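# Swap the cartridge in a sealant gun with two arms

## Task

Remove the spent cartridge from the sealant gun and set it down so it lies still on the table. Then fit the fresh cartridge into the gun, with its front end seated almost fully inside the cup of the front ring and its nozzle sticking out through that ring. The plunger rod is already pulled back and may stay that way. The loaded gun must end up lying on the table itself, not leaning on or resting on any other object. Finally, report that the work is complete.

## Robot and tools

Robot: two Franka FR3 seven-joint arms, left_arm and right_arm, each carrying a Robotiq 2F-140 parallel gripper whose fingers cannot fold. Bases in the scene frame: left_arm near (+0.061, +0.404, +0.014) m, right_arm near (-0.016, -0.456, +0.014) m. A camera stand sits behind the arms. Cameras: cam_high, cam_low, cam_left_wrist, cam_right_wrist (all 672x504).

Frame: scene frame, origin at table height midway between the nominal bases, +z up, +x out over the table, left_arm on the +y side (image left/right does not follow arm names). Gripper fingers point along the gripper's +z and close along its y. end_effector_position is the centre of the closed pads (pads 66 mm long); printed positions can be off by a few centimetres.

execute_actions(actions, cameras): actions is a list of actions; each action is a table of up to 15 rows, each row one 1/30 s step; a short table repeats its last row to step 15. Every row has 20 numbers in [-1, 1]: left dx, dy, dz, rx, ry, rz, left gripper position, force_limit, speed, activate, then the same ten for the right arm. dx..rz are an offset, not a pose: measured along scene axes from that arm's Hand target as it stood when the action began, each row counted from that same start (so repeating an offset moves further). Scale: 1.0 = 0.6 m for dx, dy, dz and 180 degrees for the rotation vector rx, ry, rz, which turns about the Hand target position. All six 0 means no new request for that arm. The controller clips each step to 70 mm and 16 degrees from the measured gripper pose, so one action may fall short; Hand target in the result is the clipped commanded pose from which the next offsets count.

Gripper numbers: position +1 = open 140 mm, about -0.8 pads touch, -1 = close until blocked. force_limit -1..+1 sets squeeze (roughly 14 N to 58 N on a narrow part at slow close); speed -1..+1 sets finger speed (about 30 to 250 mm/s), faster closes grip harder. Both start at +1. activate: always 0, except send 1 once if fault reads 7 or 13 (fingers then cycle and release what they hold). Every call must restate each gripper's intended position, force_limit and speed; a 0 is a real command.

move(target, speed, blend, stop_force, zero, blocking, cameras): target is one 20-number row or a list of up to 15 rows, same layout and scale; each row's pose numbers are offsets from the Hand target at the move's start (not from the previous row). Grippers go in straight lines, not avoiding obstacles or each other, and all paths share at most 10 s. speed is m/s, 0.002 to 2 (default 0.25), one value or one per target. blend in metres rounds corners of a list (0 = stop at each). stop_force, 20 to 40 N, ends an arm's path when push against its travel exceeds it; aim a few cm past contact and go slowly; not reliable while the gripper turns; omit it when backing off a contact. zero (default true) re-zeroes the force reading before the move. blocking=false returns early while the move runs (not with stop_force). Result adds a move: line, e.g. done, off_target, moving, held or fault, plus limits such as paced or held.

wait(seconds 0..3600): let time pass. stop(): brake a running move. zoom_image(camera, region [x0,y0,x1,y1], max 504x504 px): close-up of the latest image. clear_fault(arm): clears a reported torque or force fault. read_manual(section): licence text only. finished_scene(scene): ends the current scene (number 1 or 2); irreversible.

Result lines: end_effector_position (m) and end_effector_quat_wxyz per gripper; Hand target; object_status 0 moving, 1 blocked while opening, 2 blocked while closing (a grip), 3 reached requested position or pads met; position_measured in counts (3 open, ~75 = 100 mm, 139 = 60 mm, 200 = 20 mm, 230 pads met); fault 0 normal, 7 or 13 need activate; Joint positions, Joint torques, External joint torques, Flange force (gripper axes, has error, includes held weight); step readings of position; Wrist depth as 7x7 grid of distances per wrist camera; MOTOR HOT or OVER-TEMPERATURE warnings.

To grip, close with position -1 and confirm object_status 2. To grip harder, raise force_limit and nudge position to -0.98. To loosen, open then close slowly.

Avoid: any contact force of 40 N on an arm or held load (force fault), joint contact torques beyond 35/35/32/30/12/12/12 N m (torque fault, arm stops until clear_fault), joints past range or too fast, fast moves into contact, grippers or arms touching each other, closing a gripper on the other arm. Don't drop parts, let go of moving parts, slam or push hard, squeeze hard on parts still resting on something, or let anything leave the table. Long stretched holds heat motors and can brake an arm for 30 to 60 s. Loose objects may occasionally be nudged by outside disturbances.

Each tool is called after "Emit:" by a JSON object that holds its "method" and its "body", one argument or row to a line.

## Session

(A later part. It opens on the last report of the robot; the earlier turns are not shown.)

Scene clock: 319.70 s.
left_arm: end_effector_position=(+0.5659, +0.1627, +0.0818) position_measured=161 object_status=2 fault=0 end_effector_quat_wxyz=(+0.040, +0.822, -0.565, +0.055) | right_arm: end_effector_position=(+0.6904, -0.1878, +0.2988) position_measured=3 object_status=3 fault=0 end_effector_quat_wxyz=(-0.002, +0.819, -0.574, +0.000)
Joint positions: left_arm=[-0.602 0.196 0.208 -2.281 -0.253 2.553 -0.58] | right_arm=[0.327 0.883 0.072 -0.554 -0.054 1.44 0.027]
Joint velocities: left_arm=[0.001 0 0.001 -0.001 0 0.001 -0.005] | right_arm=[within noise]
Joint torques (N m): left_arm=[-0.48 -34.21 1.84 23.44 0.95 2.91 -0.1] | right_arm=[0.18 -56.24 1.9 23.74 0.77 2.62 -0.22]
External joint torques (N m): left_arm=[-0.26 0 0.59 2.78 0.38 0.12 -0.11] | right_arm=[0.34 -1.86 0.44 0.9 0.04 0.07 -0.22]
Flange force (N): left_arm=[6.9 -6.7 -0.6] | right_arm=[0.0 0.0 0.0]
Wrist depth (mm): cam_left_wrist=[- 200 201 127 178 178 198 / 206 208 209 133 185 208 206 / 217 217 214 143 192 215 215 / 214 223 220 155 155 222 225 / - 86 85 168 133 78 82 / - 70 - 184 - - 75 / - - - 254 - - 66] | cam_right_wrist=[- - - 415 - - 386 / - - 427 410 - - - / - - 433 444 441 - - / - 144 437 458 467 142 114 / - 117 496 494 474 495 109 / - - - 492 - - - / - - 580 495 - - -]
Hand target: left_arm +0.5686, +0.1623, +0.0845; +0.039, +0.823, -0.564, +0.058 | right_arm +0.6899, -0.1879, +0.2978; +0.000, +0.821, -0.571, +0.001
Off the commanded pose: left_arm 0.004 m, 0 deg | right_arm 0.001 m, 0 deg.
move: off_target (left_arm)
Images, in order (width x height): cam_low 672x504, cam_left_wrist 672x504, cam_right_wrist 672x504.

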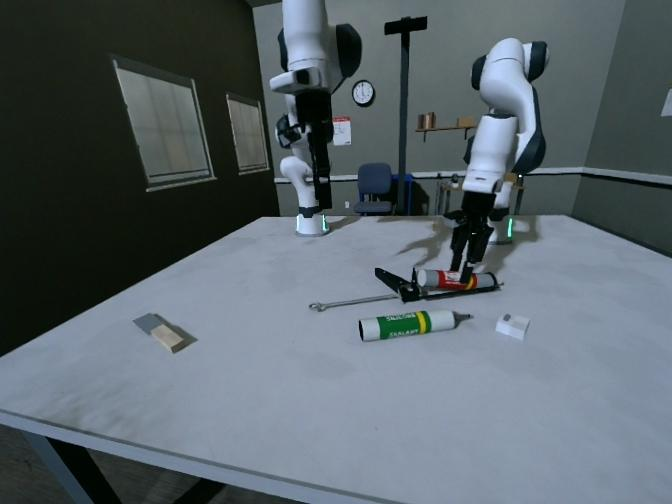

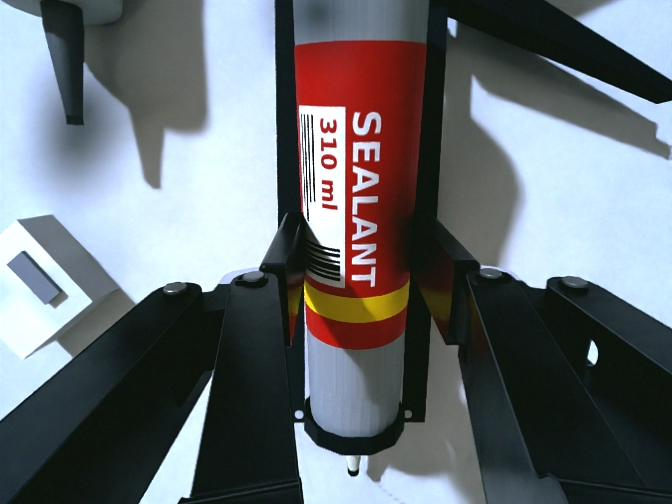

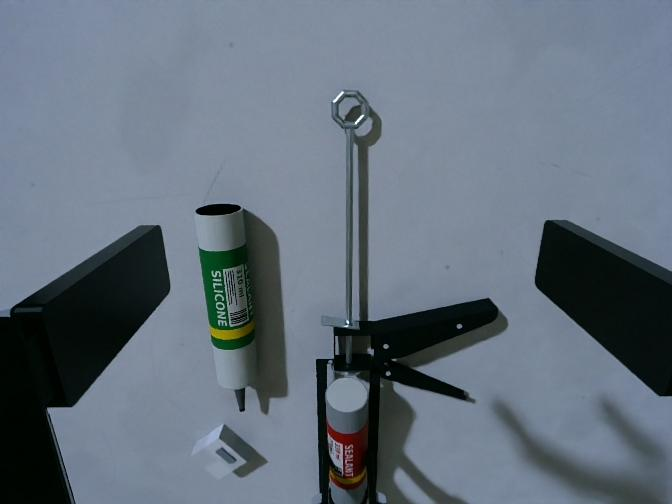

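Emit:
{"method": "move", "body": {
  "target": [
    [-0.001,0.0022,-0.012,0.0207,0.008,0,-1,-0.05,-1,0,0,0,0,0,0,0,1,1,1,0],
    [0.0005,-0.001,-0.025,0.0413,0.016,0,-1,-0.05,-1,0,0,0,0,0,0,0,1,1,1,0]
  ],
  "speed": 0.05,
  "blend": 0.003,
  "cameras": ["cam_left_wrist","cam_low","cam_right_wrist"]
}}

Emit:
{"method": "zoom_image", "body": {
  "camera": "cam_low",
  "region": [380, 230, 540, 320]
}}

Emit:
{"method": "zoom_image", "body": {
  "camera": "cam_right_wrist",
  "region": [250, 300, 450, 504]
}}

Scene clock: 333.13 s.
left_arm: end_effector_position=(+0.5671, +0.1615, +0.0677) position_measured=161 object_status=2 fault=0 end_effector_quat_wxyz=(+0.001, +0.824, -0.567, -0.001) | right_arm: end_effector_position=(+0.6904, -0.1878, +0.2988) position_measured=3 object_status=3 fault=0 end_effector_quat_wxyz=(-0.002, +0.819, -0.574, +0.000)
Joint positions: left_arm=[-0.7 0.285 0.276 -2.172 -0.121 2.441 -0.726] | right_arm=[0.327 0.883 0.072 -0.554 -0.054 1.44 0.027]
Joint torques (N m): left_arm=[-0.48 -36.12 3.25 23.1 0.83 2.5 -0.21] | right_arm=[0.18 -56.18 1.93 23.67 0.75 2.61 -0.22]
External joint torques (N m): left_arm=[-0.43 0.5 0.58 2.24 0.31 -0.14 -0.21] | right_arm=[0.26 -1.65 0.43 0.76 0.01 0.05 -0.22]
Flange force (N): left_arm=[7.1 -5.8 -0.8] | right_arm=[0.0 0.0 0.0]
Wrist depth (mm): cam_left_wrist=[177 177 175 126 153 176 153 / 187 187 186 134 161 186 187 / 199 199 199 145 174 198 200 / 197 212 206 155 155 207 211 / - 86 85 168 169 78 82 / - 70 - 184 204 - 75 / - - - 264 - - 66] | cam_right_wrist=[- - - - - - - / - - - 416 - - - / - - - 421 - - - / - 132 437 455 449 - 114 / - 124 471 472 483 505 109 / - 543 568 518 532 - - / - - - 517 555 - -]
Hand target: left_arm +0.5689, +0.1617, +0.0695; -0.001, +0.825, -0.565, +0.000 | right_arm +0.6899, -0.1879, +0.2978; +0.000, +0.821, -0.571, +0.001
Off the commanded pose: left_arm 0.003 m, 0 deg | right_arm 0.001 m, 0 deg.
move: done
Images, in order (width x height): cam_low 672x504, cam_left_wrist 672x504, cam_right_wrist 672x504.

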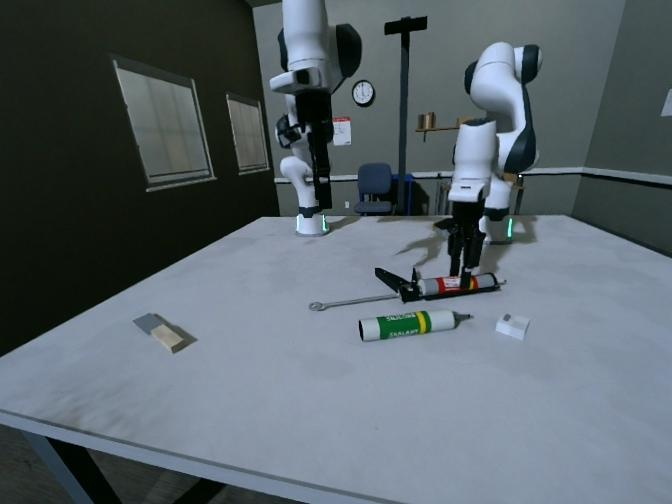

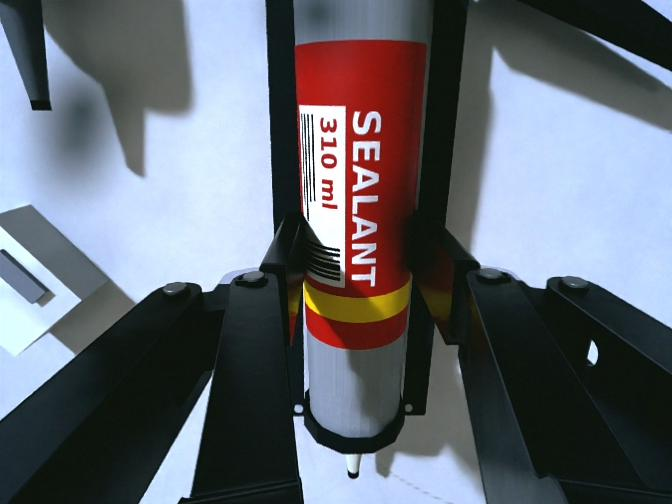

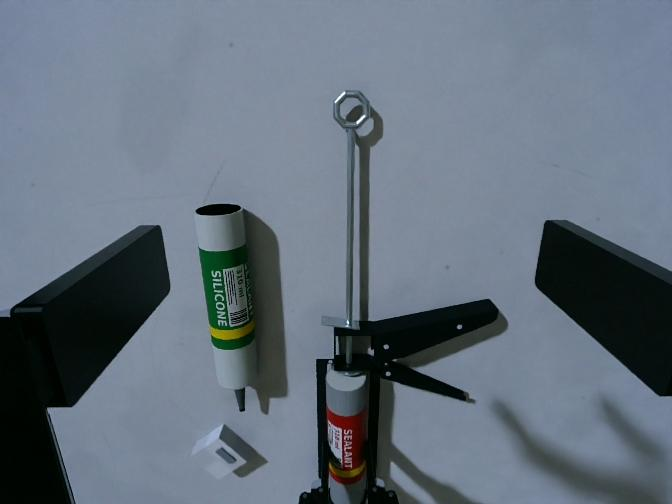

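Scaled by 3.150 from the camera's image (finer frame: 960x720).

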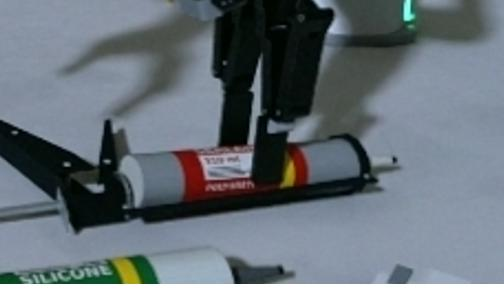

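Scaled by 2.471 from the camera's image (finer frame: 960x720).

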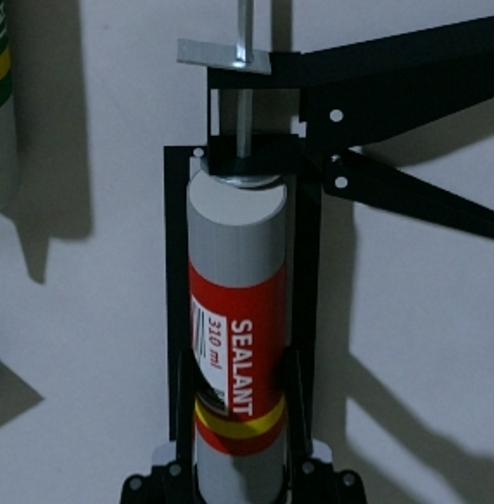

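Emit:
{"method": "move", "body": {
  "target": [
    [-0.001,0.003,-0.0125,0.0155,0.006,0,-1,-0.05,-1,0,0,0,0,0,0,0,1,1,1,0],
    [-0.0055,0.0145,-0.0125,0.0155,0.006,0,-1,-0.05,-1,0,0,0,0,0,0,0,1,1,1,0]
  ],
  "speed": 0.04,
  "blend": 0.002,
  "cameras": ["cam_left_wrist","cam_low","cam_right_wrist"]
}}

Emit:
{"method": "zoom_image", "body": {
  "camera": "cam_low",
  "region": [380, 230, 540, 320]
}}

Emit:
{"method": "zoom_image", "body": {
  "camera": "cam_right_wrist",
  "region": [250, 300, 450, 504]
}}

Scene clock: 339.83 s.
left_arm: end_effector_position=(+0.5651, +0.1673, +0.0617) position_measured=161 object_status=2 fault=0 end_effector_quat_wxyz=(-0.014, +0.823, -0.567, -0.021) | right_arm: end_effector_position=(+0.6904, -0.1878, +0.2988) position_measured=3 object_status=3 fault=0 end_effector_quat_wxyz=(-0.002, +0.819, -0.574, +0.000)
Joint positions: left_arm=[-0.729 0.311 0.3 -2.148 -0.087 2.407 -0.759] | right_arm=[0.327 0.883 0.072 -0.554 -0.054 1.44 0.027]
Joint velocities: left_arm=[-0.005 0 0.004 0.001 0 0 -0.001] | right_arm=[within noise]
Joint torques (N m): left_arm=[0.78 -35.83 4.15 20.27 1.17 2.28 -0.14] | right_arm=[0.18 -56.17 1.88 23.72 0.74 2.62 -0.2]
External joint torques (N m): left_arm=[0.81 1.23 1 -0.49 0.66 -0.27 -0.14] | right_arm=[0.56 -1.45 0.49 0.71 0.02 0.04 -0.2]
Flange force (N): left_arm=[0.0 -1.6 1.1] | right_arm=[0.0 0.0 0.0]
Wrist depth (mm): cam_left_wrist=[166 168 166 126 144 165 167 / 179 177 176 136 154 180 178 / 191 192 190 145 167 191 190 / 194 209 201 154 155 202 208 / - 86 85 168 133 78 82 / - 70 - 185 202 - 75 / - - - 266 - - 66] | cam_right_wrist=[- - 393 396 389 387 - / 409 - 407 413 397 - - / 461 - - 448 431 438 451 / - 125 468 459 - 142 114 / - 116 460 494 487 - 109 / - - - 514 550 - - / - 642 - 538 589 592 -]
Hand target: left_arm +0.5656, +0.1704, +0.0620; -0.016, +0.825, -0.565, -0.021 | right_arm +0.6899, -0.1879, +0.2978; +0.000, +0.821, -0.571, +0.001
Off the commanded pose: left_arm 0.003 m, 0 deg | right_arm 0.001 m, 0 deg.
move: done
Images, in order (width x height): cam_low 672x504, cam_left_wrist 672x504, cam_right_wrist 672x504.

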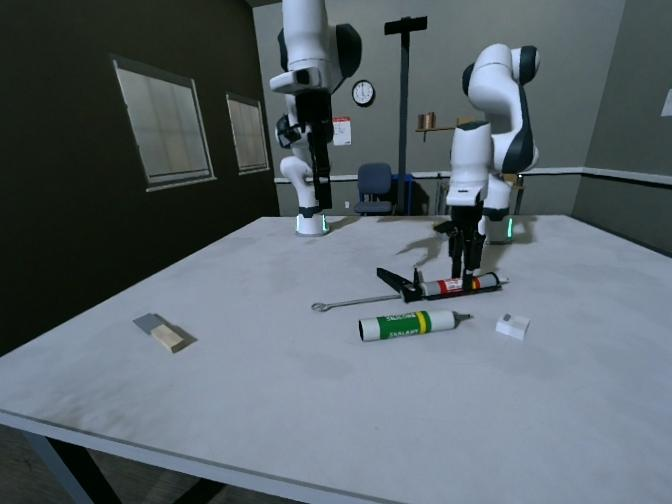

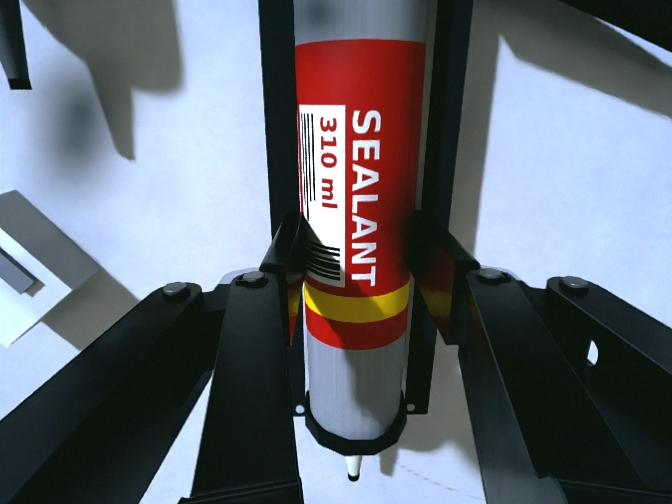

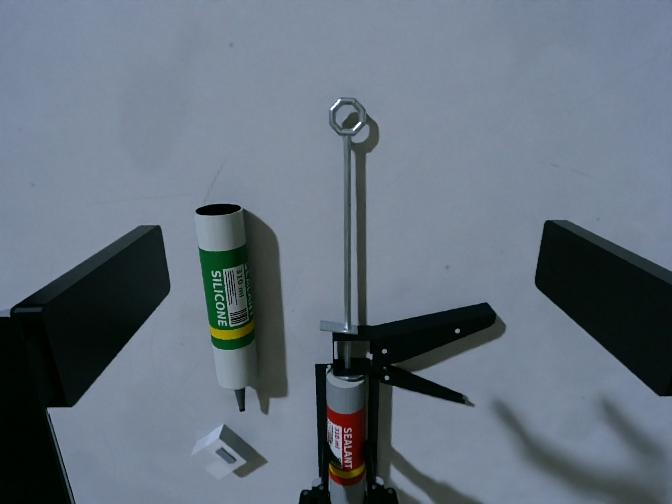

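Scaled by 3.150 from the camera's image (finer frame: 960x720).

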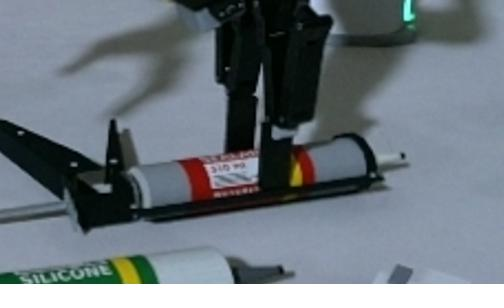

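Scaled by 2.471 from the camera's image (finer frame: 960x720).

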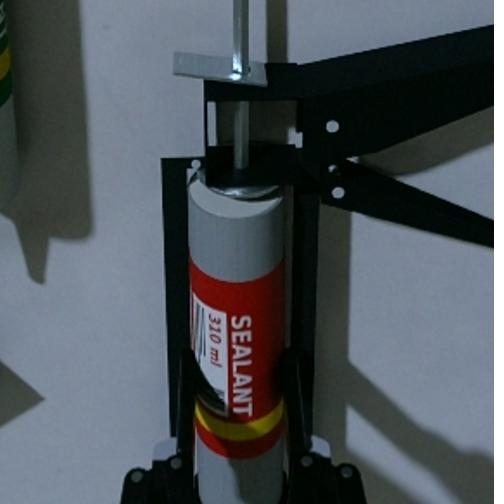

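Emit:
{"method": "move", "body": {
  "target": [
    [0,0,0,0,0,0,0.1,-1,-1,0,0,0,0,0,0,0,1,1,1,0],
    [0,0,0.07,-0.0155,-0.006,0,0.1,-1,-1,0,0,0,0,0,0,0,1,1,1,0],
    [0.015,-0.045,0.23,-0.0155,-0.006,0,1,-1,1,0,0,0,0,0,0,0,1,1,1,0]
  ],
  "speed": [0.05,0.1,0.25],
  "cameras": ["cam_left_wrist","cam_low"]
}}

Emit:
{"method": "zoom_image", "body": {
  "camera": "cam_left_wrist",
  "region": [240, 20, 440, 420]
}}

Emit:
{"method": "zoom_image", "body": {
  "camera": "cam_low",
  "region": [380, 230, 540, 320]
}}

Scene clock: 351.17 s.
left_arm: end_effector_position=(+0.5748, +0.1423, +0.2007) position_measured=3 object_status=0 fault=0 end_effector_quat_wxyz=(+0.001, +0.824, -0.566, +0.002) | right_arm: end_effector_position=(+0.6904, -0.1878, +0.2988) position_measured=3 object_status=3 fault=0 end_effector_quat_wxyz=(-0.002, +0.819, -0.574, +0.000)
Joint positions: left_arm=[-0.751 0.12 0.311 -2.013 -0.047 2.13 -0.804] | right_arm=[0.327 0.883 0.072 -0.554 -0.054 1.44 0.027]
Joint torques (N m): left_arm=[-0.2 -32.06 1.17 25.26 1.18 2.31 -0.16] | right_arm=[0.17 -56.25 1.88 23.79 0.75 2.6 -0.19]
External joint torques (N m): left_arm=[0.08 1.95 0.15 1.26 0.51 -0.34 -0.16] | right_arm=[0.27 -1.74 0.39 0.88 0.01 0.03 -0.19]
Flange force (N): left_arm=[7.8 -6.9 -0.6] | right_arm=[0.0 0.0 0.0]
Wrist depth (mm): cam_left_wrist=[294 260 294 289 270 287 294 / - 308 312 272 282 294 309 / - - 325 288 327 334 - / 343 132 356 307 352 150 112 / - 142 377 337 373 374 112 / - - - 389 393 409 - / - 423 - 429 - - -] | cam_right_wrist=[406 - - - - - 386 / - - 423 424 - - - / 435 435 432 446 438 - 456 / - 133 419 465 - - 126 / - 116 458 490 480 - 109 / - - - 523 577 571 - / - - 592 561 568 - -]
Hand target: left_arm +0.5746, +0.1434, +0.2000; -0.001, +0.825, -0.565, +0.000 | right_arm +0.6899, -0.1879, +0.2978; +0.000, +0.821, -0.571, +0.001
Off the commanded pose: left_arm 0.001 m, 0 deg | right_arm 0.001 m, 0 deg.
move: done
Images, in order (width x height): cam_low 672x504, cam_left_wrist 672x504.

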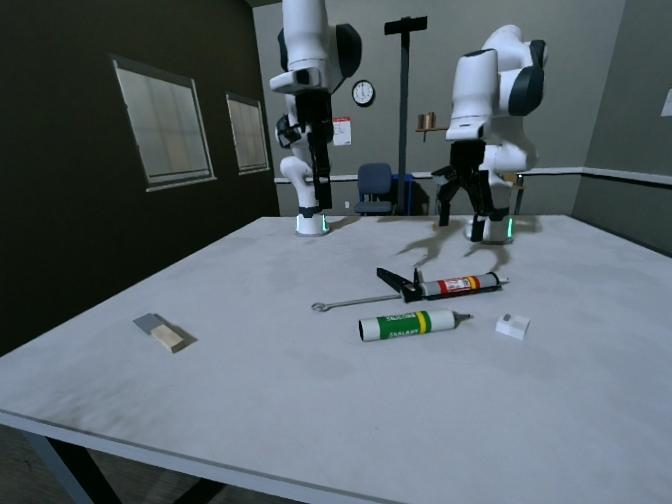

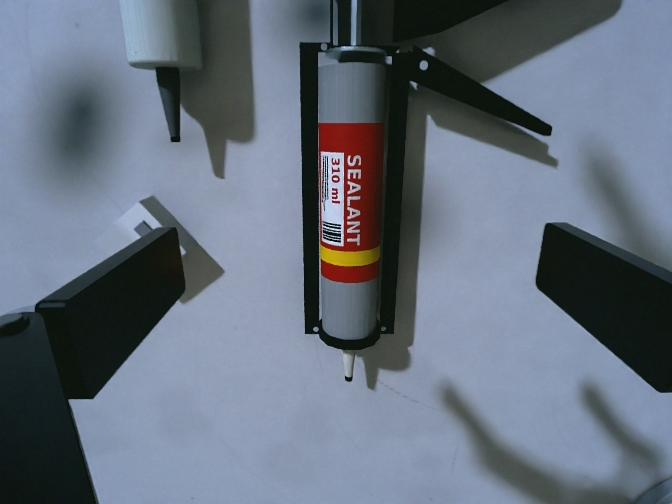

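Scaled by 1.260 from the camera's image (finer frame: 960x720).

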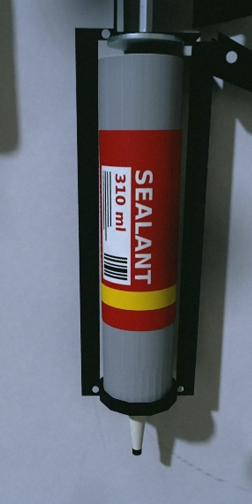

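Scaled by 3.150 from the camera's image (finer frame: 960x720).

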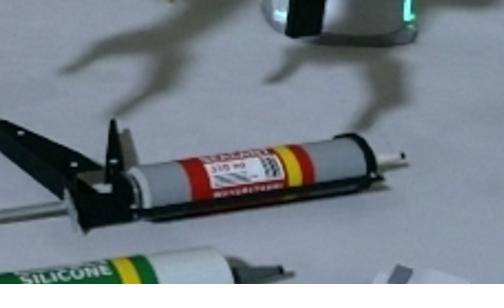

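Emit:
{"method": "finished_scene", "body": {
  "scene": 1
}}

The scene is finished: the task was done.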